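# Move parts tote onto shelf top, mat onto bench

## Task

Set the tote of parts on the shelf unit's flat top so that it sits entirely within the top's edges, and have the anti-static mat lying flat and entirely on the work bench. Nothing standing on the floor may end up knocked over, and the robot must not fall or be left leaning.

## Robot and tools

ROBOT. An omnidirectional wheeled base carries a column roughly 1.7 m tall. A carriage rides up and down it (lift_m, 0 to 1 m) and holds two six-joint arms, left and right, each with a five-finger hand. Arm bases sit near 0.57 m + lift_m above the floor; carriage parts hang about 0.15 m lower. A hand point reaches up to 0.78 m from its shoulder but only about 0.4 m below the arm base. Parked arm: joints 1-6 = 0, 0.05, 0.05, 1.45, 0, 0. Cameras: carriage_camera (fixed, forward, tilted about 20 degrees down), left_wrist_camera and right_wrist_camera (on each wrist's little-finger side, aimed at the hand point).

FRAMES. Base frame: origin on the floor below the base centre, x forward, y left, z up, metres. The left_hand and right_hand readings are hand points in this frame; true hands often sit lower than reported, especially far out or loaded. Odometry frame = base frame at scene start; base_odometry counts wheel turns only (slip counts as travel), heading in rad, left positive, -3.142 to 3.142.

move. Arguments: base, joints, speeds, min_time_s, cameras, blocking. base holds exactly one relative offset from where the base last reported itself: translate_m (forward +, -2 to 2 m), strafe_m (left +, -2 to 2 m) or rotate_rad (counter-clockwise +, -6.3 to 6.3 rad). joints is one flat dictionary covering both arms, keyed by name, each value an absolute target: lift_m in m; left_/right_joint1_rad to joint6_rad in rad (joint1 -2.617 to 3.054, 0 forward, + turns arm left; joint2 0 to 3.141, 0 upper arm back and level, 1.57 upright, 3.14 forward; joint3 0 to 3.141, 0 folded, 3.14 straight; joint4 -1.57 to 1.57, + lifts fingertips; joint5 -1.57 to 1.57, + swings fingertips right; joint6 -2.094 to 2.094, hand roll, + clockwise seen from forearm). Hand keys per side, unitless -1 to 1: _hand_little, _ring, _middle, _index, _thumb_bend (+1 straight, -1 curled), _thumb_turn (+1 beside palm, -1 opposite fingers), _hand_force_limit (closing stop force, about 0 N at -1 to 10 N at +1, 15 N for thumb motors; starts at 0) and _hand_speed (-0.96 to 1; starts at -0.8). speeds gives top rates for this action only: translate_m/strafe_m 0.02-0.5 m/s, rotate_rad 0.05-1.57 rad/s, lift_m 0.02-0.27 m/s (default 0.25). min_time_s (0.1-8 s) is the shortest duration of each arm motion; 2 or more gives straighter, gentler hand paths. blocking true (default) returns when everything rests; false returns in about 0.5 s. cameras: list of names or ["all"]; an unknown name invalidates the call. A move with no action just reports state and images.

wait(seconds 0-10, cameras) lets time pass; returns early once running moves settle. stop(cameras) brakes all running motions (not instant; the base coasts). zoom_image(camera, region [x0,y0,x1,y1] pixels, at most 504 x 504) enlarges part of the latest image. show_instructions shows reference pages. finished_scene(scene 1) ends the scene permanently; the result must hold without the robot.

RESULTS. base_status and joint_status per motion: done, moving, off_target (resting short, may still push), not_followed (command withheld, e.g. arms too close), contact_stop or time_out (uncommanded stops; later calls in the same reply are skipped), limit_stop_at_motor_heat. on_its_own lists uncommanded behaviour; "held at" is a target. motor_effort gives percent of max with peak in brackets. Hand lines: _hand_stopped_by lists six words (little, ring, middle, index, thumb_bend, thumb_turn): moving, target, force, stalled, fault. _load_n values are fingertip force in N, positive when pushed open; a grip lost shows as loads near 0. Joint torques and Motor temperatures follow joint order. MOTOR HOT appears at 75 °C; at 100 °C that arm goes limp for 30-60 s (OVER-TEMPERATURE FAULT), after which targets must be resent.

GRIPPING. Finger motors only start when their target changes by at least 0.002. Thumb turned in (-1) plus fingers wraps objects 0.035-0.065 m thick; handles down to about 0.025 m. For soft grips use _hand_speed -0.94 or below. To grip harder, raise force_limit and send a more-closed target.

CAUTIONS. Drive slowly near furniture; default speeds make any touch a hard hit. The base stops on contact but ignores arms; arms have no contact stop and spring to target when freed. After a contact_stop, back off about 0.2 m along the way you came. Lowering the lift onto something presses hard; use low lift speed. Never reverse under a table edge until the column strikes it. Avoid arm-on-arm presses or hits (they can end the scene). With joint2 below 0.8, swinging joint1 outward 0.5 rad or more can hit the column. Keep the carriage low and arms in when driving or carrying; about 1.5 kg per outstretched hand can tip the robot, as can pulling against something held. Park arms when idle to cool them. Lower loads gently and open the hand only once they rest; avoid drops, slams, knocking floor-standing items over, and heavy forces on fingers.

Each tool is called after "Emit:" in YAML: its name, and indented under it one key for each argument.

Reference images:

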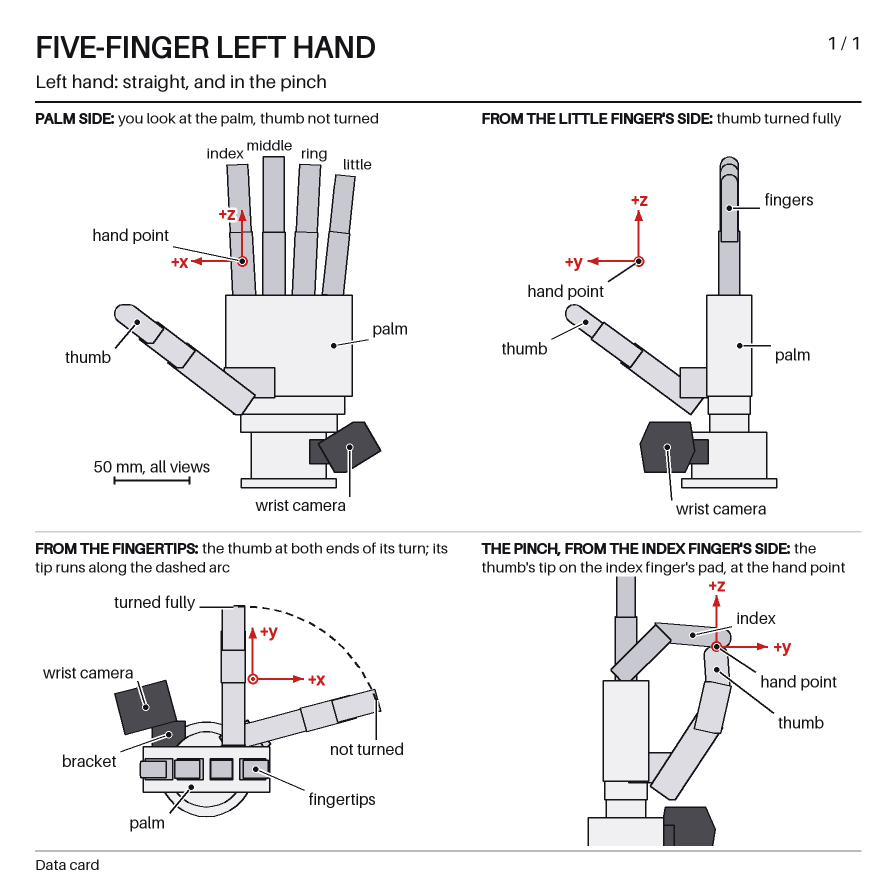

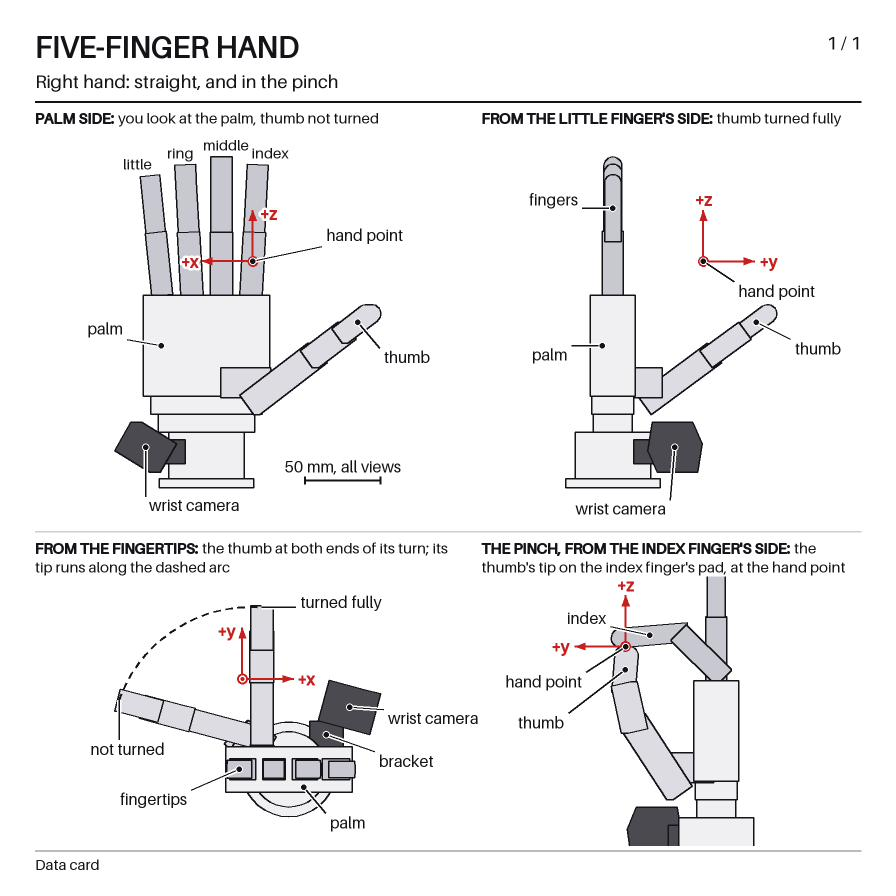

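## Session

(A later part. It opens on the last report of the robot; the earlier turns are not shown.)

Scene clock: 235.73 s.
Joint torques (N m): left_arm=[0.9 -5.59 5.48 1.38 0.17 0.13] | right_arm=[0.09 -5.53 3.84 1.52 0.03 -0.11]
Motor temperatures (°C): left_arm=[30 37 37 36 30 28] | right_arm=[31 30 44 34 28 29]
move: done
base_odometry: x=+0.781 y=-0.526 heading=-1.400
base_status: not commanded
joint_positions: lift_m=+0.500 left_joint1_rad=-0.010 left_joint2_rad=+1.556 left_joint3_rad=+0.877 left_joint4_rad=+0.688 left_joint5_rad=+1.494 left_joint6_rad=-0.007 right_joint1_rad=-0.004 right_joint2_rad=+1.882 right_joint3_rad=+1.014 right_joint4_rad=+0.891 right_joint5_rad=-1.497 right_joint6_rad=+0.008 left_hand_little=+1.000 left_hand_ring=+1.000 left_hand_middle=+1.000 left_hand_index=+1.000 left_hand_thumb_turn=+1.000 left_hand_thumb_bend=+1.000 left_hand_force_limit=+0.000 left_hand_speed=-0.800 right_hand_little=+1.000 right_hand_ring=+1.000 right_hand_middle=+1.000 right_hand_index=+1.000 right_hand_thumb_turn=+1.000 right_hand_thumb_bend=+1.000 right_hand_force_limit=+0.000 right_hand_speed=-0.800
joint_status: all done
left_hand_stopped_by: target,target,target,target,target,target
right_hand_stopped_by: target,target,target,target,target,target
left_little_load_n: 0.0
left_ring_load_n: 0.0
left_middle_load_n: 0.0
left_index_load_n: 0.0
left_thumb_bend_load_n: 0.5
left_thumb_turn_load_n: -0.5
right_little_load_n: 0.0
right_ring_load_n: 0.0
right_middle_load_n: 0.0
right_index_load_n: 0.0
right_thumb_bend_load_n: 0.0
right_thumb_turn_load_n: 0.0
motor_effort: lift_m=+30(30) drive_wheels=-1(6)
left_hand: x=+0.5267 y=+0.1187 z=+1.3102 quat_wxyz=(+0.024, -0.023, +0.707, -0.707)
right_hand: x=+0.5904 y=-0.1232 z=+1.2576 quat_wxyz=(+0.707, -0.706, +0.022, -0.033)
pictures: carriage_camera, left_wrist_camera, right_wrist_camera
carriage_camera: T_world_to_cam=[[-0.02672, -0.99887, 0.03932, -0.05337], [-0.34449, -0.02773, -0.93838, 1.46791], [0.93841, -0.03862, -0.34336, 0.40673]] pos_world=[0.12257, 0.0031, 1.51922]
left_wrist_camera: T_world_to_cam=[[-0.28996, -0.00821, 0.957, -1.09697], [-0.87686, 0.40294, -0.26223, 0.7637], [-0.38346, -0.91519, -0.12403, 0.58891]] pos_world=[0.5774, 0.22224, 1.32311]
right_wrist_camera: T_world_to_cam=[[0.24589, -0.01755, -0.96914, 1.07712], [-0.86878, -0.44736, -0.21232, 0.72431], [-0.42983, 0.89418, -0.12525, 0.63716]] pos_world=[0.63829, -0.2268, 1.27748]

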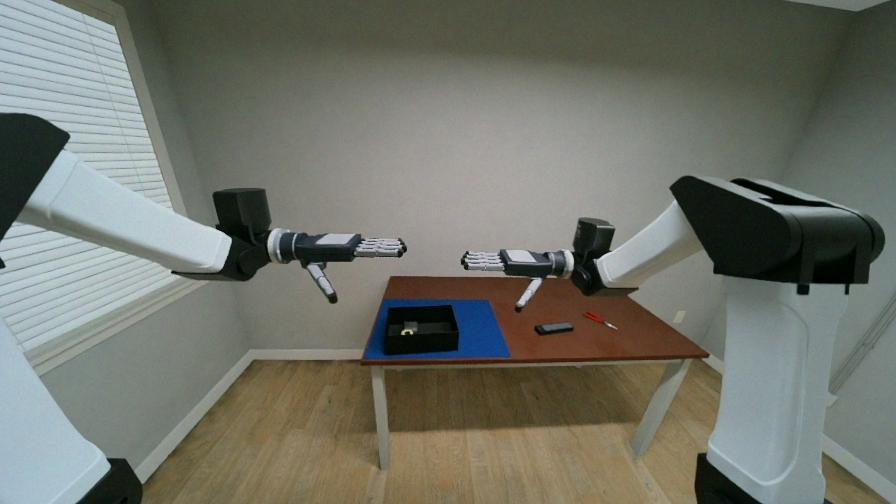

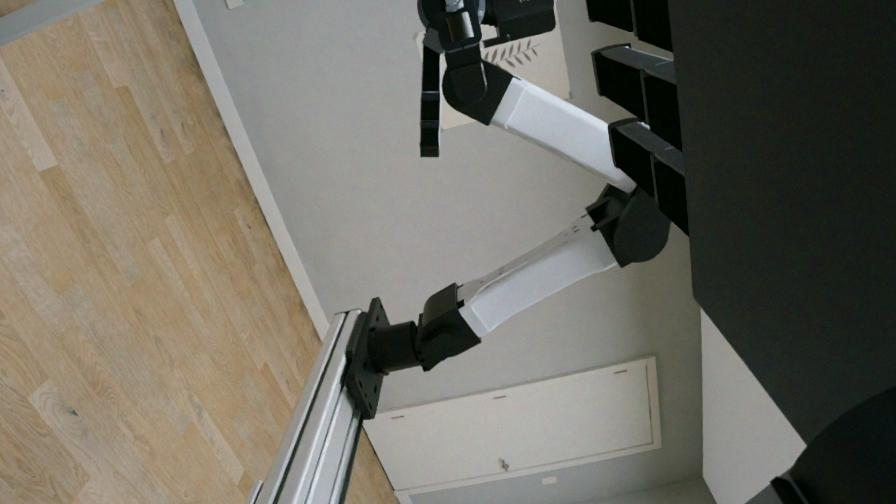

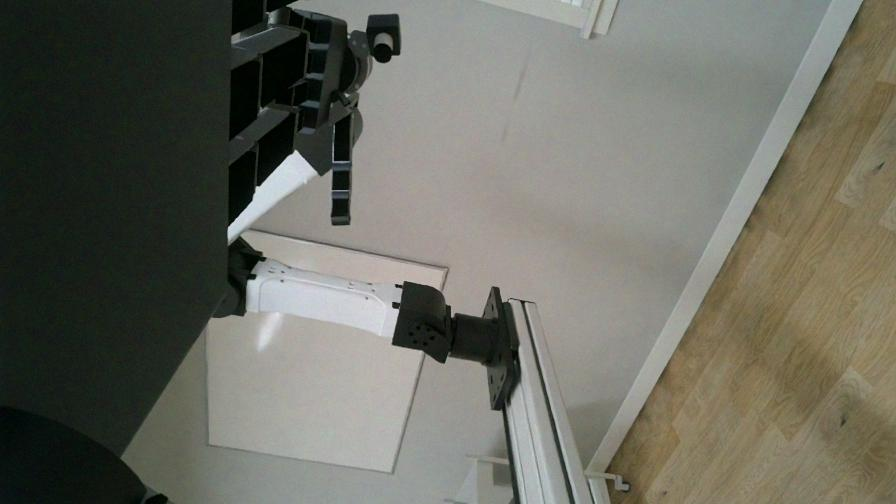

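Emit:
move:
  base: {"rotate_rad": 0.08}
  joints: {"left_joint1_rad":0.12,"left_joint2_rad":2.2,"left_joint3_rad":1.2,"left_joint4_rad":1.0,"left_joint5_rad":1.55,"left_joint6_rad":0,"right_joint1_rad":-0.12,"right_joint2_rad":2.2,"right_joint3_rad":1.2,"right_joint4_rad":1.0,"right_joint5_rad":-1.55,"right_joint6_rad":0,"left_hand_thumb_turn":-1,"right_hand_thumb_turn":-1}
  min_time_s: 3
  cameras: ["carriage_camera"]

Emit:
move:
  base: {"translate_m": 0.25}
  speeds: {"translate_m": 0.2}
  cameras: ["all"]

Emit:
zoom_image:
  camera: "carriage_camera"
  region: [320, 300, 560, 500]

Scene clock: 313.07 s.
Joint torques (N m): left_arm=[0.83 -9.76 7.12 1.36 0.24 0.15] | right_arm=[-0.68 -6.86 6.6 1.49 -0.05 -0.11]
Motor temperatures (°C): left_arm=[30 37 34 37 30 28] | right_arm=[31 37 38 36 27 29]
move: done
base_odometry: x=+0.781 y=-0.526 heading=-1.320
base_status: done
joint_positions: lift_m=+0.500 left_joint1_rad=+0.112 left_joint2_rad=+2.181 left_joint3_rad=+1.179 left_joint4_rad=+0.988 left_joint5_rad=+1.542 left_joint6_rad=-0.007 right_joint1_rad=-0.116 right_joint2_rad=+2.178 right_joint3_rad=+1.175 right_joint4_rad=+0.992 right_joint5_rad=-1.541 right_joint6_rad=+0.007 left_hand_little=+1.000 left_hand_ring=+1.000 left_hand_middle=+1.000 left_hand_index=+1.000 left_hand_thumb_turn=-1.000 left_hand_thumb_bend=+1.000 left_hand_force_limit=+0.000 left_hand_speed=-0.800 right_hand_little=+1.000 right_hand_ring=+1.000 right_hand_middle=+1.000 right_hand_index=+1.000 right_hand_thumb_turn=-1.000 right_hand_thumb_bend=+1.000 right_hand_force_limit=+0.000 right_hand_speed=-0.800
joint_status: all done
left_hand_stopped_by: target,target,target,target,target,target
right_hand_stopped_by: target,target,target,target,target,target
left_little_load_n: 0.0
left_ring_load_n: 0.0
left_middle_load_n: -0.5
left_index_load_n: 0.0
left_thumb_bend_load_n: 0.0
left_thumb_turn_load_n: 0.0
right_little_load_n: 0.0
right_ring_load_n: 0.0
right_middle_load_n: 0.0
right_index_load_n: 0.0
right_thumb_bend_load_n: 0.0
right_thumb_turn_load_n: 0.0
motor_effort: lift_m=+30(30) drive_wheels=-3(10)
left_hand: x=+0.6466 y=+0.1685 z=+1.1948 quat_wxyz=(+0.042, -0.057, +0.705, -0.706)
right_hand: x=+0.6468 y=-0.1702 z=+1.1949 quat_wxyz=(+0.706, -0.705, +0.058, -0.045)
carriage_camera: T_world_to_cam=[[-0.02672, -0.99887, 0.03932, -0.05337], [-0.34449, -0.02773, -0.93838, 1.46791], [0.93841, -0.03862, -0.34336, 0.40673]] pos_world=[0.12257, 0.0031, 1.51922]

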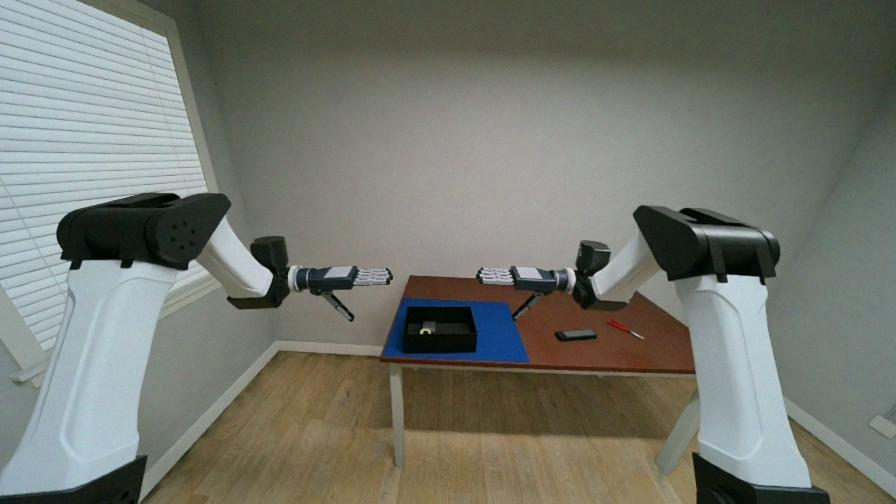

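Scene clock: 315.50 s.
Joint torques (N m): left_arm=[0.76 -9.74 6.98 1.32 0.2 0.17] | right_arm=[-0.65 -6.72 6.58 1.46 -0.03 -0.11]
move: done
base_odometry: x=+0.843 y=-0.768 heading=-1.320
base_status: done
joint_positions: lift_m=+0.500 left_joint1_rad=+0.112 left_joint2_rad=+2.182 left_joint3_rad=+1.180 left_joint4_rad=+0.990 left_joint5_rad=+1.545 left_joint6_rad=-0.007 right_joint1_rad=-0.116 right_joint2_rad=+2.179 right_joint3_rad=+1.175 right_joint4_rad=+0.995 right_joint5_rad=-1.543 right_joint6_rad=+0.007 left_hand_little=+1.000 left_hand_ring=+1.000 left_hand_middle=+1.000 left_hand_index=+1.000 left_hand_thumb_turn=-1.000 left_hand_thumb_bend=+1.000 left_hand_force_limit=+0.000 left_hand_speed=-0.800 right_hand_little=+1.000 right_hand_ring=+1.000 right_hand_middle=+1.000 right_hand_index=+1.000 right_hand_thumb_turn=-1.000 right_hand_thumb_bend=+1.000 right_hand_force_limit=+0.000 right_hand_speed=-0.800
joint_status: not commanded
left_hand_stopped_by: target,target,target,target,target,target
right_hand_stopped_by: target,target,target,target,target,target
left_little_load_n: 0.0
left_ring_load_n: 0.0
left_middle_load_n: 0.0
left_index_load_n: 0.0
left_thumb_bend_load_n: 0.0
left_thumb_turn_load_n: 0.0
right_little_load_n: 0.0
right_ring_load_n: 0.0
right_middle_load_n: 0.0
right_index_load_n: 0.0
right_thumb_bend_load_n: 0.0
right_thumb_turn_load_n: 0.5
motor_effort: lift_m=+30(30) drive_wheels=+4(17)
left_hand: x=+0.6463 y=+0.1688 z=+1.1947 quat_wxyz=(+0.042, -0.055, +0.705, -0.706)
right_hand: x=+0.6466 y=-0.1706 z=+1.1949 quat_wxyz=(+0.706, -0.705, +0.056, -0.045)
pictures: carriage_camera, left_wrist_camera, right_wrist_camera
carriage_camera: T_world_to_cam=[[-0.02672, -0.99887, 0.03932, -0.05337], [-0.34449, -0.02773, -0.93838, 1.46791], [0.93841, -0.03862, -0.34336, 0.40673]] pos_world=[0.12257, 0.0031, 1.51922]
left_wrist_camera: T_world_to_cam=[[-0.27007, -0.02686, 0.96247, -0.96748], [-0.90799, 0.33968, -0.24531, 0.82866], [-0.32034, -0.94016, -0.11613, 0.62025]] pos_world=[0.68981, 0.27567, 1.20647]
right_wrist_camera: T_world_to_cam=[[0.21429, -0.03118, -0.97627, 1.02825], [-0.90235, -0.38898, -0.18564, 0.73843], [-0.37396, 0.92072, -0.11149, 0.64769]] pos_world=[0.68819, -0.27705, 1.21315]

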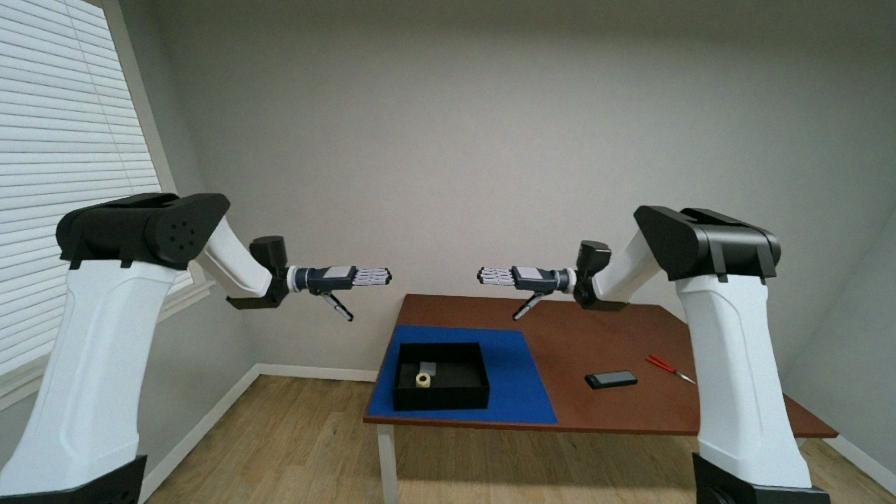

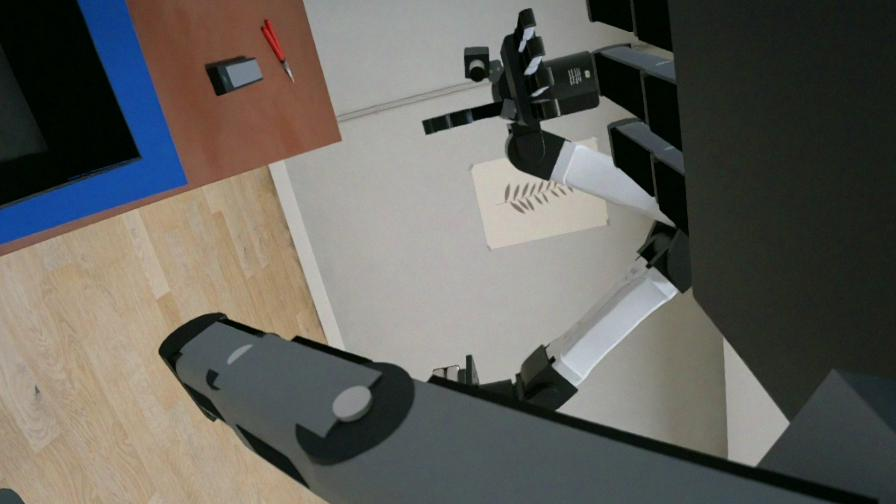

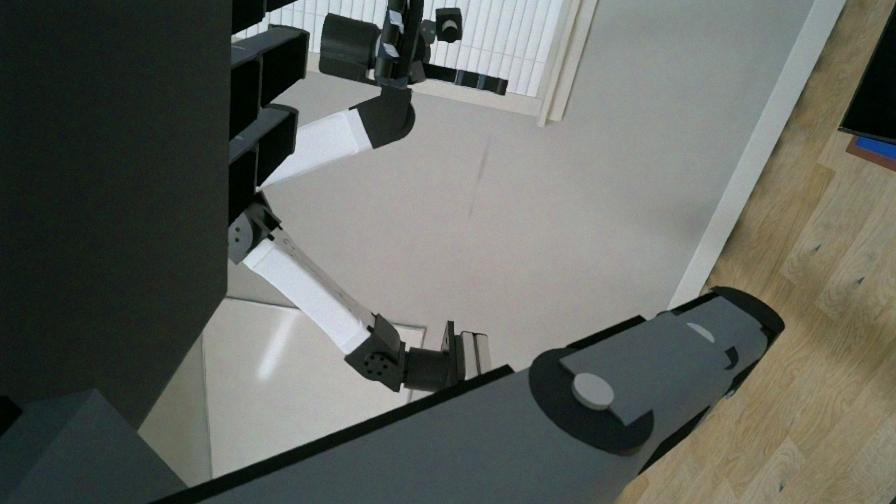

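Scaled by 2.100 from the camera's image (finer frame: 1280x720).

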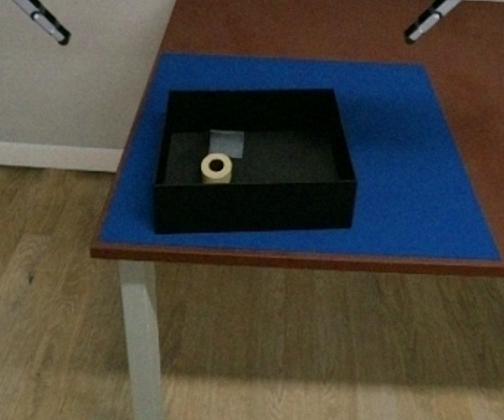

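Emit:
move:
  base: {"rotate_rad": 0.025}

Emit:
move:
  base: {"strafe_m": -0.038}
  speeds: {"strafe_m": 0.1}

Emit:
move:
  base: {"translate_m": 0.13}
  joints: {"left_joint1_rad":0.09,"right_joint1_rad":-0.09}
  speeds: {"translate_m": 0.15}
  min_time_s: 2

Emit:
move:
  joints: {"lift_m":0.265}
  cameras: ["all"]

Emit:
zoom_image:
  camera: "carriage_camera"
  region: [320, 200, 600, 450]

Scene clock: 369.27 s.
Joint torques (N m): left_arm=[-0.05 -9.88 6.91 1.32 0.19 0.17] | right_arm=[-0.76 -6.9 6.5 1.45 -0.02 -0.11]
Motor temperatures (°C): left_arm=[30 40 35 37 30 28] | right_arm=[31 42 41 36 27 29]
move: done
base_odometry: x=+0.843 y=-0.768 heading=-1.295
base_status: done
joint_positions: lift_m=+0.500 left_joint1_rad=+0.120 left_joint2_rad=+2.182 left_joint3_rad=+1.181 left_joint4_rad=+0.992 left_joint5_rad=+1.545 left_joint6_rad=-0.007 right_joint1_rad=-0.115 right_joint2_rad=+2.179 right_joint3_rad=+1.177 right_joint4_rad=+0.996 right_joint5_rad=-1.544 right_joint6_rad=+0.007 left_hand_little=+1.000 left_hand_ring=+1.000 left_hand_middle=+1.000 left_hand_index=+1.000 left_hand_thumb_turn=-1.000 left_hand_thumb_bend=+1.000 left_hand_force_limit=+0.000 left_hand_speed=-0.800 right_hand_little=+1.000 right_hand_ring=+1.000 right_hand_middle=+1.000 right_hand_index=+1.000 right_hand_thumb_turn=-1.000 right_hand_thumb_bend=+1.000 right_hand_force_limit=+0.000 right_hand_speed=-0.800
joint_status: not commanded
left_hand_stopped_by: target,target,target,target,target,target
right_hand_stopped_by: target,target,target,target,target,target
left_little_load_n: 0.0
left_ring_load_n: 0.0
left_middle_load_n: 0.0
left_index_load_n: 0.0
left_thumb_bend_load_n: 0.0
left_thumb_turn_load_n: 0.0
right_little_load_n: 0.0
right_ring_load_n: 0.0
right_middle_load_n: 0.0
right_index_load_n: 0.0
right_thumb_bend_load_n: 0.0
right_thumb_turn_load_n: 0.0
motor_effort: lift_m=+30(30) drive_wheels=-4(9)
left_hand: x=+0.6478 y=+0.1722 z=+1.1950 quat_wxyz=(+0.046, -0.057, +0.705, -0.706)
right_hand: x=+0.6468 y=-0.1701 z=+1.1953 quat_wxyz=(+0.706, -0.705, +0.055, -0.046)
pictures: none

Scene clock: 370.37 s.
Joint torques (N m): left_arm=[0.27 -9.84 6.86 1.31 0.19 0.18] | right_arm=[-0.29 -6.87 6.57 1.44 -0.01 -0.11]
move: done
base_odometry: x=+0.807 y=-0.778 heading=-1.295
base_status: done
joint_positions: lift_m=+0.500 left_joint1_rad=+0.118 left_joint2_rad=+2.182 left_joint3_rad=+1.181 left_joint4_rad=+0.992 left_joint5_rad=+1.545 left_joint6_rad=-0.007 right_joint1_rad=-0.121 right_joint2_rad=+2.179 right_joint3_rad=+1.177 right_joint4_rad=+0.996 right_joint5_rad=-1.544 right_joint6_rad=+0.007 left_hand_little=+1.000 left_hand_ring=+1.000 left_hand_middle=+1.000 left_hand_index=+1.000 left_hand_thumb_turn=-1.000 left_hand_thumb_bend=+1.000 left_hand_force_limit=+0.000 left_hand_speed=-0.800 right_hand_little=+1.000 right_hand_ring=+1.000 right_hand_middle=+1.000 right_hand_index=+1.000 right_hand_thumb_turn=-1.000 right_hand_thumb_bend=+1.000 right_hand_force_limit=+0.000 right_hand_speed=-0.800
joint_status: not commanded
left_hand_stopped_by: target,target,target,target,target,target
right_hand_stopped_by: target,target,target,target,target,target
left_little_load_n: 0.0
left_ring_load_n: 0.0
left_middle_load_n: 0.0
left_index_load_n: 0.0
left_thumb_bend_load_n: 0.0
left_thumb_turn_load_n: 0.0
right_little_load_n: 0.0
right_ring_load_n: 0.0
right_middle_load_n: 0.0
right_index_load_n: 0.0
right_thumb_bend_load_n: 0.5
right_thumb_turn_load_n: 0.0
motor_effort: lift_m=+30(30) drive_wheels=+2(9)
left_hand: x=+0.6476 y=+0.1715 z=+1.1950 quat_wxyz=(+0.045, -0.056, +0.705, -0.706)
right_hand: x=+0.6476 y=-0.1724 z=+1.1954 quat_wxyz=(+0.705, -0.705, +0.056, -0.048)
pictures: none

Scene clock: 372.67 s.
Joint torques (N m): left_arm=[-0.76 -9.99 7.04 1.32 0.18 0.15] | right_arm=[0.13 -6.87 6.45 1.44 -0.01 -0.11]
move: done
base_odometry: x=+0.842 y=-0.904 heading=-1.295
base_status: done
joint_positions: lift_m=+0.500 left_joint1_rad=+0.102 left_joint2_rad=+2.182 left_joint3_rad=+1.181 left_joint4_rad=+0.993 left_joint5_rad=+1.545 left_joint6_rad=-0.007 right_joint1_rad=-0.095 right_joint2_rad=+2.179 right_joint3_rad=+1.177 right_joint4_rad=+0.997 right_joint5_rad=-1.545 right_joint6_rad=+0.007 left_hand_little=+1.000 left_hand_ring=+1.000 left_hand_middle=+1.000 left_hand_index=+1.000 left_hand_thumb_turn=-1.000 left_hand_thumb_bend=+1.000 left_hand_force_limit=+0.000 left_hand_speed=-0.800 right_hand_little=+1.000 right_hand_ring=+1.000 right_hand_middle=+1.000 right_hand_index=+1.000 right_hand_thumb_turn=-1.000 right_hand_thumb_bend=+1.000 right_hand_force_limit=+0.000 right_hand_speed=-0.800
joint_status: all done
left_hand_stopped_by: target,target,target,target,target,target
right_hand_stopped_by: target,target,target,target,target,target
left_little_load_n: 0.0
left_ring_load_n: 0.0
left_middle_load_n: 0.0
left_index_load_n: 0.0
left_thumb_bend_load_n: 0.0
left_thumb_turn_load_n: 0.0
right_little_load_n: 0.0
right_ring_load_n: 0.0
right_middle_load_n: 0.0
right_index_load_n: 0.0
right_thumb_bend_load_n: 0.0
right_thumb_turn_load_n: 0.0
motor_effort: lift_m=+30(30) drive_wheels=-6(11)
left_hand: x=+0.6451 y=+0.1645 z=+1.1949 quat_wxyz=(+0.039, -0.050, +0.705, -0.706)
right_hand: x=+0.6435 y=-0.1615 z=+1.1954 quat_wxyz=(+0.706, -0.706, +0.047, -0.038)
pictures: none

Scene clock: 374.13 s.
Joint torques (N m): left_arm=[-0.53 -11.03 6.23 1.28 0.19 0.17] | right_arm=[0.13 -7.56 5.81 1.45 -0.02 -0.11]
move: done
base_odometry: x=+0.842 y=-0.904 heading=-1.295
base_status: not commanded
joint_positions: lift_m=+0.265 left_joint1_rad=+0.099 left_joint2_rad=+2.193 left_joint3_rad=+1.187 left_joint4_rad=+0.994 left_joint5_rad=+1.545 left_joint6_rad=-0.007 right_joint1_rad=-0.095 right_joint2_rad=+2.189 right_joint3_rad=+1.185 right_joint4_rad=+0.998 right_joint5_rad=-1.545 right_joint6_rad=+0.007 left_hand_little=+1.000 left_hand_ring=+1.000 left_hand_middle=+1.000 left_hand_index=+1.000 left_hand_thumb_turn=-1.000 left_hand_thumb_bend=+1.000 left_hand_force_limit=+0.000 left_hand_speed=-0.800 right_hand_little=+1.000 right_hand_ring=+1.000 right_hand_middle=+1.000 right_hand_index=+1.000 right_hand_thumb_turn=-1.000 right_hand_thumb_bend=+1.000 right_hand_force_limit=+0.000 right_hand_speed=-0.800
joint_status: all done
left_hand_stopped_by: target,target,target,target,target,target
right_hand_stopped_by: target,target,target,target,target,target
left_little_load_n: 0.0
left_ring_load_n: 0.0
left_middle_load_n: 0.0
left_index_load_n: 0.0
left_thumb_bend_load_n: 0.0
left_thumb_turn_load_n: 0.0
right_little_load_n: 0.0
right_ring_load_n: 0.0
right_middle_load_n: 0.0
right_index_load_n: 0.0
right_thumb_bend_load_n: 0.0
right_thumb_turn_load_n: 0.0
motor_effort: lift_m=+27(28) drive_wheels=+0(6)
left_hand: x=+0.6458 y=+0.1633 z=+0.9575 quat_wxyz=(+0.037, -0.051, +0.705, -0.706)
right_hand: x=+0.6453 y=-0.1617 z=+0.9587 quat_wxyz=(+0.706, -0.706, +0.047, -0.038)
pictures: carriage_camera, left_wrist_camera, right_wrist_camera
carriage_camera: T_world_to_cam=[[-0.02672, -0.99887, 0.03932, -0.04414], [-0.34449, -0.02773, -0.93838, 1.24768], [0.93841, -0.03862, -0.34336, 0.32614]] pos_world=[0.12257, 0.0031, 1.28452]
left_wrist_camera: T_world_to_cam=[[-0.27009, -0.02327, 0.96255, -0.74011], [-0.90346, 0.35177, -0.24501, 0.76675], [-0.3329, -0.9358, -0.11603, 0.59478]] pos_world=[0.69083, 0.26965, 0.96927]
right_wrist_camera: T_world_to_cam=[[0.2175, -0.0265, -0.9757, 0.79632], [-0.89259, -0.40987, -0.18784, 0.68921], [-0.39493, 0.91176, -0.1128, 0.62607]] pos_world=[0.68924, -0.26723, 0.97705]

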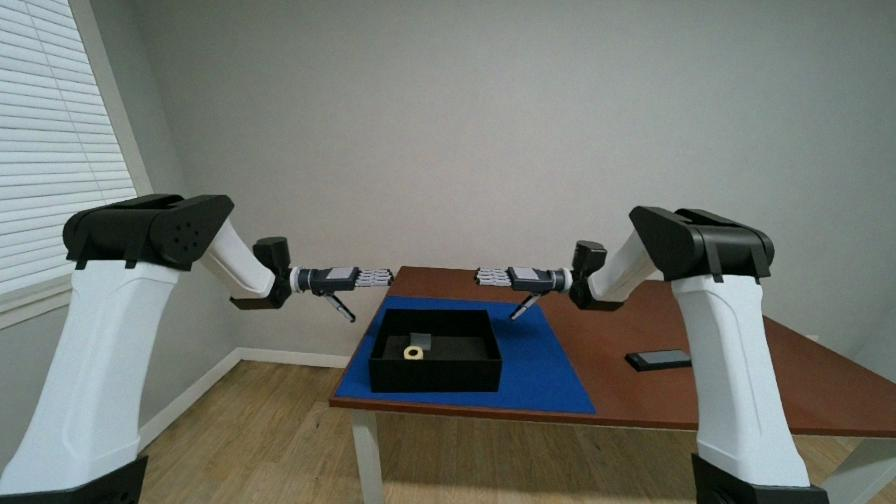

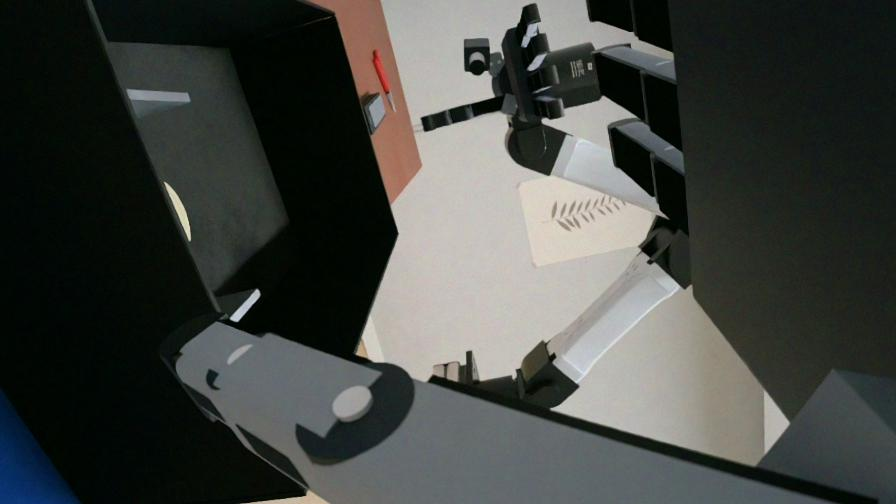

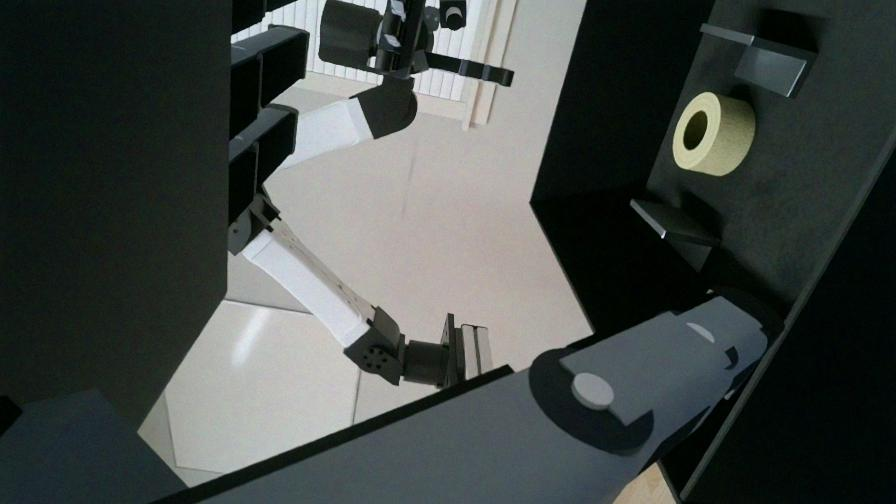

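Scaled by 1.800 from the camera's image (finer frame: 1280x720).

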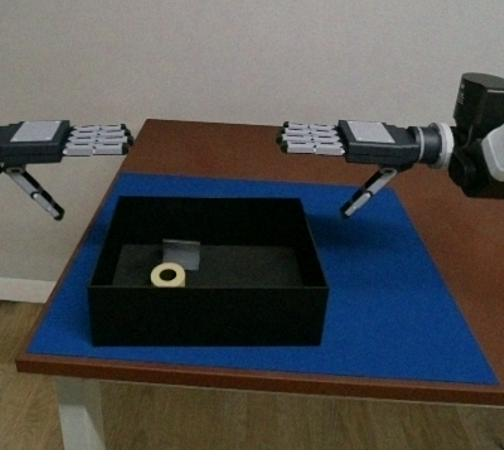

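Emit:
zoom_image:
  camera: "carriage_camera"
  region: [270, 240, 430, 340]

Emit:
zoom_image:
  camera: "carriage_camera"
  region: [450, 240, 610, 340]

Scaled by 3.150 from the camera's image (finer frame: 1280x720).

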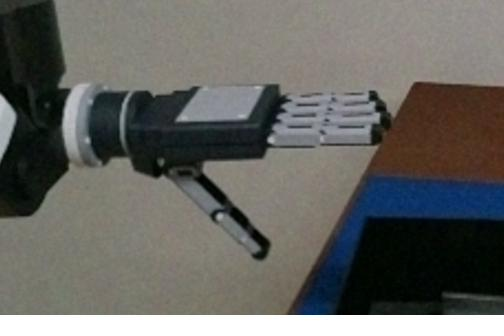

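Scaled by 3.150 from the camera's image (finer frame: 1280x720).

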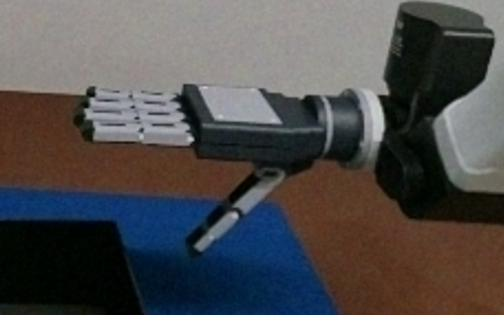

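Emit:
move:
  base: {"translate_m": 0.02}
  joints: {"left_joint1_rad":0.06}
  min_time_s: 1
  speeds: {"translate_m": 0.05}

Emit:
move:
  joints: {"lift_m":0.145}
  speeds: {"lift_m": 0.06}
  cameras: ["all"]

Emit:
zoom_image:
  camera: "carriage_camera"
  region: [300, 240, 460, 400]

Emit:
zoom_image:
  camera: "carriage_camera"
  region: [420, 240, 580, 400]

Scene clock: 456.07 s.
Joint torques (N m): left_arm=[-0.53 -11.03 6.48 1.32 0.2 0.17] | right_arm=[0.13 -7.73 5.87 1.43 -0.01 -0.11]
Motor temperatures (°C): left_arm=[30 43 37 37 29 28] | right_arm=[31 48 44 35 27 29]
move: done
base_odometry: x=+0.847 y=-0.923 heading=-1.296
base_status: done
joint_positions: lift_m=+0.265 left_joint1_rad=+0.068 left_joint2_rad=+2.193 left_joint3_rad=+1.187 left_joint4_rad=+0.995 left_joint5_rad=+1.545 left_joint6_rad=-0.007 right_joint1_rad=-0.095 right_joint2_rad=+2.189 right_joint3_rad=+1.185 right_joint4_rad=+0.998 right_joint5_rad=-1.545 right_joint6_rad=+0.007 left_hand_little=+1.000 left_hand_ring=+1.000 left_hand_middle=+1.000 left_hand_index=+1.000 left_hand_thumb_turn=-1.000 left_hand_thumb_bend=+1.000 left_hand_force_limit=+0.000 left_hand_speed=-0.800 right_hand_little=+1.000 right_hand_ring=+1.000 right_hand_middle=+1.000 right_hand_index=+1.000 right_hand_thumb_turn=-1.000 right_hand_thumb_bend=+1.000 right_hand_force_limit=+0.000 right_hand_speed=-0.800
joint_status: all done
left_hand_stopped_by: target,target,target,target,target,target
right_hand_stopped_by: target,target,target,target,target,target
left_little_load_n: 0.0
left_ring_load_n: 0.0
left_middle_load_n: 0.0
left_index_load_n: 0.0
left_thumb_bend_load_n: 0.0
left_thumb_turn_load_n: 0.0
right_little_load_n: 0.0
right_ring_load_n: 0.0
right_middle_load_n: 0.0
right_index_load_n: 0.0
right_thumb_bend_load_n: 0.0
right_thumb_turn_load_n: 0.0
motor_effort: lift_m=+27(27) drive_wheels=-4(15)
left_hand: x=+0.6410 y=+0.1507 z=+0.9575 quat_wxyz=(+0.027, -0.040, +0.706, -0.707)
right_hand: x=+0.6451 y=-0.1617 z=+0.9587 quat_wxyz=(+0.706, -0.706, +0.047, -0.038)
pictures: none

Scene clock: 458.40 s.
Joint torques (N m): left_arm=[-0.51 -11.12 6.34 1.33 0.22 0.17] | right_arm=[0.13 -7.66 6.01 1.42 0.02 -0.11]
move: done
base_odometry: x=+0.847 y=-0.923 heading=-1.296
base_status: not commanded
joint_positions: lift_m=+0.145 left_joint1_rad=+0.068 left_joint2_rad=+2.194 left_joint3_rad=+1.187 left_joint4_rad=+0.995 left_joint5_rad=+1.546 left_joint6_rad=-0.007 right_joint1_rad=-0.095 right_joint2_rad=+2.190 right_joint3_rad=+1.185 right_joint4_rad=+1.000 right_joint5_rad=-1.546 right_joint6_rad=+0.007 left_hand_little=+1.000 left_hand_ring=+1.000 left_hand_middle=+1.000 left_hand_index=+1.000 left_hand_thumb_turn=-1.000 left_hand_thumb_bend=+1.000 left_hand_force_limit=+0.000 left_hand_speed=-0.800 right_hand_little=+1.000 right_hand_ring=+1.000 right_hand_middle=+1.000 right_hand_index=+1.000 right_hand_thumb_turn=-1.000 right_hand_thumb_bend=+1.000 right_hand_force_limit=+0.000 right_hand_speed=-0.800
joint_status: all done
left_hand_stopped_by: target,target,target,target,target,target
right_hand_stopped_by: target,target,target,target,target,target
left_little_load_n: 0.0
left_ring_load_n: 0.0
left_middle_load_n: 0.0
left_index_load_n: 0.0
left_thumb_bend_load_n: 0.0
left_thumb_turn_load_n: 0.0
right_little_load_n: 0.0
right_ring_load_n: 0.0
right_middle_load_n: 0.0
right_index_load_n: 0.0
right_thumb_bend_load_n: 0.0
right_thumb_turn_load_n: 0.0
motor_effort: lift_m=+26(27) drive_wheels=-2(6)
left_hand: x=+0.6409 y=+0.1507 z=+0.8373 quat_wxyz=(+0.026, -0.040, +0.706, -0.707)
right_hand: x=+0.6452 y=-0.1617 z=+0.8386 quat_wxyz=(+0.706, -0.706, +0.046, -0.038)
pictures: carriage_camera, left_wrist_camera, right_wrist_camera
carriage_camera: T_world_to_cam=[[-0.02672, -0.99887, 0.03932, -0.03942], [-0.34449, -0.02773, -0.93838, 1.13516], [0.93841, -0.03862, -0.34336, 0.28497]] pos_world=[0.12257, 0.0031, 1.16462]
left_wrist_camera: T_world_to_cam=[[-0.27025, -0.01498, 0.96267, -0.6273], [-0.89241, 0.37916, -0.24463, 0.7258], [-0.36135, -0.92521, -0.11584, 0.58385]] pos_world=[0.68915, 0.25559, 0.84907]
right_wrist_camera: T_world_to_cam=[[0.21864, -0.02627, -0.97545, 0.67827], [-0.89188, -0.41095, -0.18884, 0.66688], [-0.3959, 0.91128, -0.11329, 0.61343]] pos_world=[0.68934, -0.26713, 0.85705]

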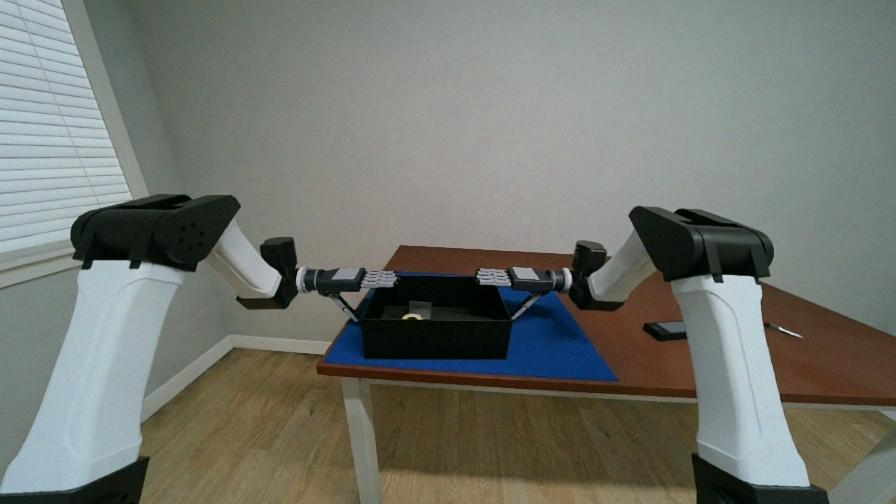

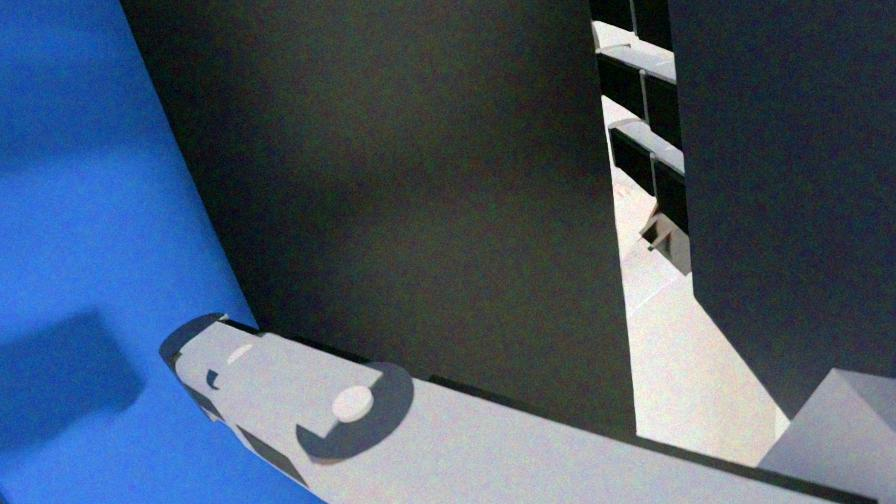

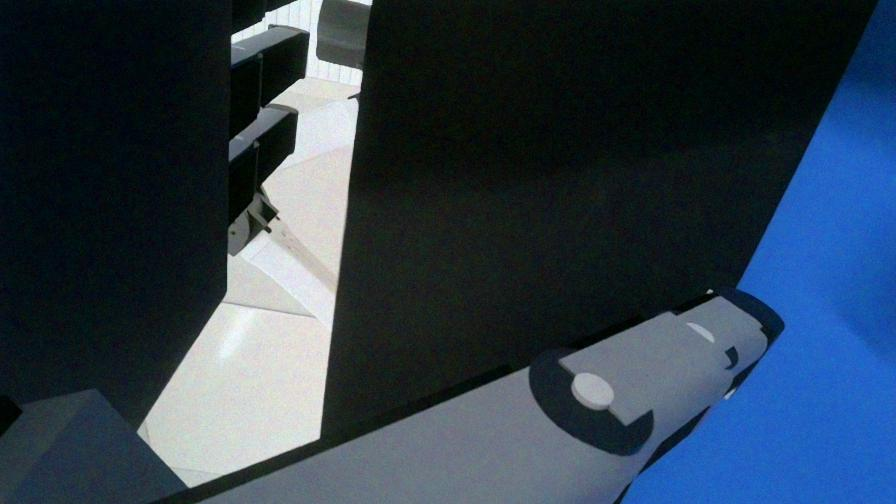

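Scaled by 3.150 from the camera's image (finer frame: 1280x720).

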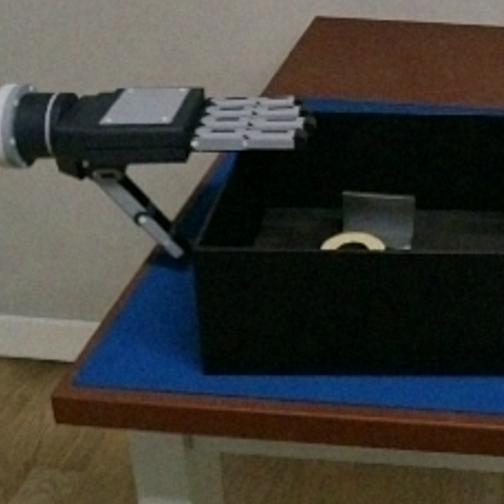

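Scaled by 3.150 from the camera's image (finer frame: 1280x720).

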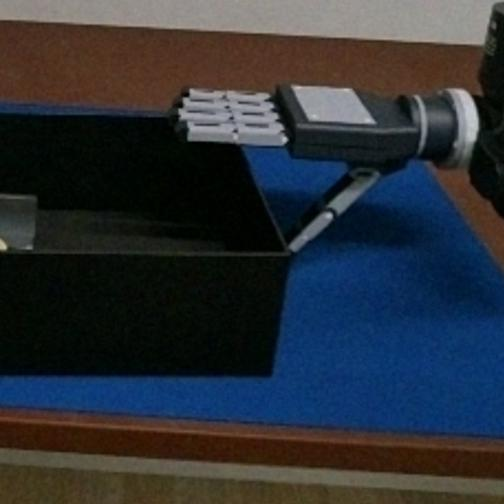

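Emit:
move:
  joints: {"left_hand_index":0.15,"left_hand_middle":0.15,"left_hand_ring":0.15,"left_hand_thumb_bend":0.4,"right_hand_index":0.15,"right_hand_middle":0.15,"right_hand_ring":0.15,"right_hand_thumb_bend":0.4}
  cameras: ["all"]

Emit:
zoom_image:
  camera: "carriage_camera"
  region: [300, 240, 460, 400]

Emit:
zoom_image:
  camera: "carriage_camera"
  region: [420, 240, 580, 400]

Scene clock: 479.50 s.
Joint torques (N m): left_arm=[0.29 -11.07 5.42 0.95 0.17 0.08] | right_arm=[0.13 -7.77 5.83 1.41 0 -0.11]
move: done
base_odometry: x=+0.847 y=-0.923 heading=-1.296
base_status: not commanded
joint_positions: lift_m=+0.145 left_joint1_rad=+0.057 left_joint2_rad=+2.194 left_joint3_rad=+1.196 left_joint4_rad=+1.025 left_joint5_rad=+1.545 left_joint6_rad=+0.000 right_joint1_rad=-0.095 right_joint2_rad=+2.190 right_joint3_rad=+1.185 right_joint4_rad=+1.000 right_joint5_rad=-1.546 right_joint6_rad=+0.007 left_hand_little=+1.000 left_hand_ring=+0.150 left_hand_middle=+0.150 left_hand_index=+0.150 left_hand_thumb_turn=-1.000 left_hand_thumb_bend=+0.400 left_hand_force_limit=+0.000 left_hand_speed=-0.800 right_hand_little=+1.000 right_hand_ring=+0.150 right_hand_middle=+0.150 right_hand_index=+0.150 right_hand_thumb_turn=-1.000 right_hand_thumb_bend=+0.400 right_hand_force_limit=+0.000 right_hand_speed=-0.800
joint_status: all done
left_hand_stopped_by: target,target,target,target,target,target
right_hand_stopped_by: target,target,target,target,target,target
left_little_load_n: 0.0
left_ring_load_n: 1.5
left_middle_load_n: 0.5
left_index_load_n: 0.0
left_thumb_bend_load_n: 0.0
left_thumb_turn_load_n: 0.0
right_little_load_n: 0.0
right_ring_load_n: 0.0
right_middle_load_n: 0.0
right_index_load_n: 0.0
right_thumb_bend_load_n: 0.0
right_thumb_turn_load_n: 0.0
motor_effort: lift_m=+26(26) drive_wheels=-1(6)
left_hand: x=+0.6436 y=+0.1464 z=+0.8408 quat_wxyz=(+0.039, -0.020, +0.707, -0.706)
right_hand: x=+0.6452 y=-0.1617 z=+0.8386 quat_wxyz=(+0.706, -0.706, +0.046, -0.038)
pictures: carriage_camera, left_wrist_camera, right_wrist_camera
carriage_camera: T_world_to_cam=[[-0.02672, -0.99887, 0.03932, -0.03942], [-0.34449, -0.02773, -0.93838, 1.13516], [0.93841, -0.03862, -0.34336, 0.28497]] pos_world=[0.12257, 0.0031, 1.16462]
left_wrist_camera: T_world_to_cam=[[-0.31485, -0.01483, 0.94902, -0.58981], [-0.87603, 0.38937, -0.28455, 0.75206], [-0.3653, -0.92096, -0.13558, 0.59975]] pos_world=[0.69221, 0.25078, 0.85506]
right_wrist_camera: T_world_to_cam=[[0.21864, -0.02627, -0.97545, 0.67827], [-0.89188, -0.41095, -0.18884, 0.66688], [-0.3959, 0.91128, -0.11329, 0.61343]] pos_world=[0.68934, -0.26713, 0.85705]

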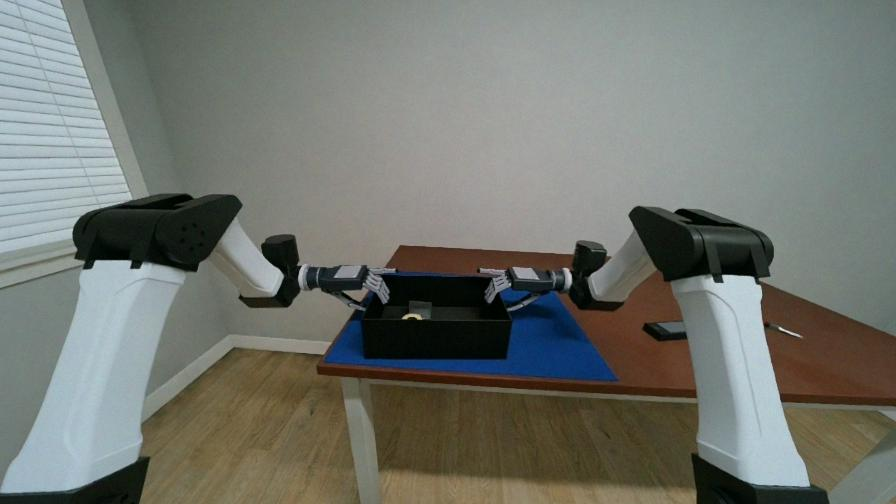

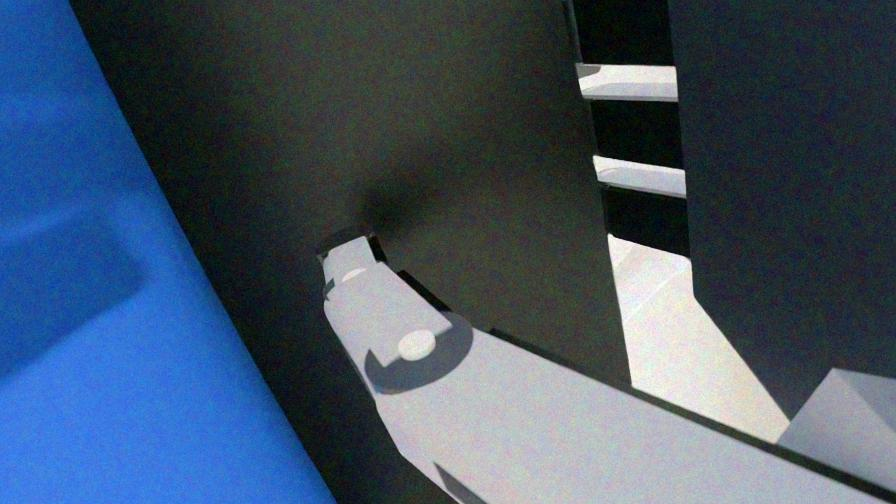

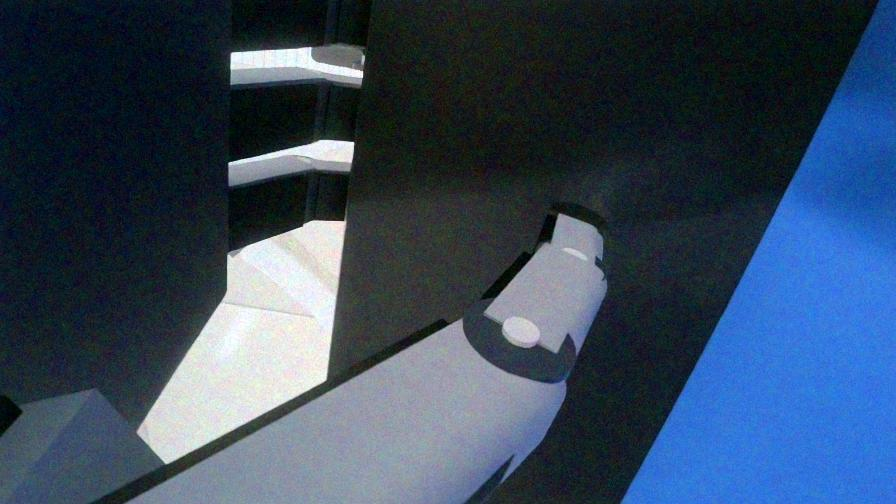

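Scaled by 3.150 from the camera's image (finer frame: 1280x720).

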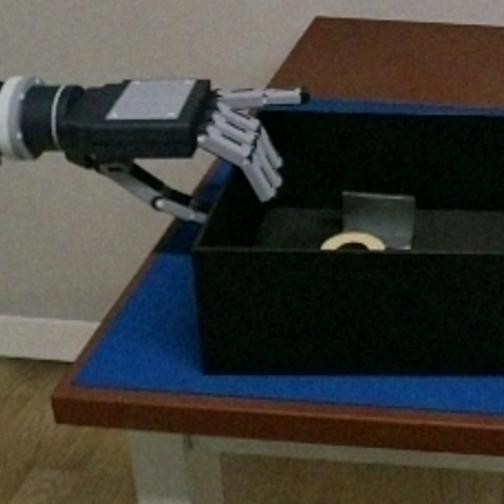

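Scaled by 3.150 from the camera's image (finer frame: 1280x720).

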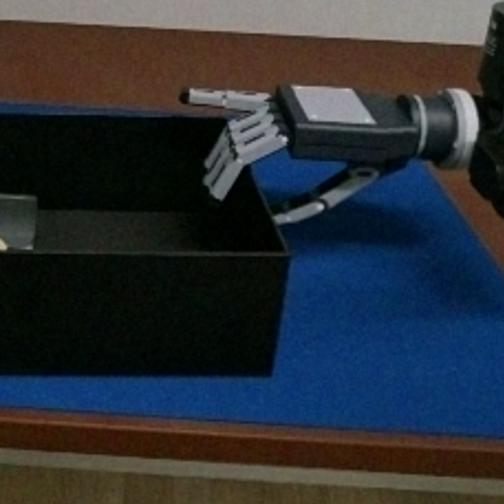

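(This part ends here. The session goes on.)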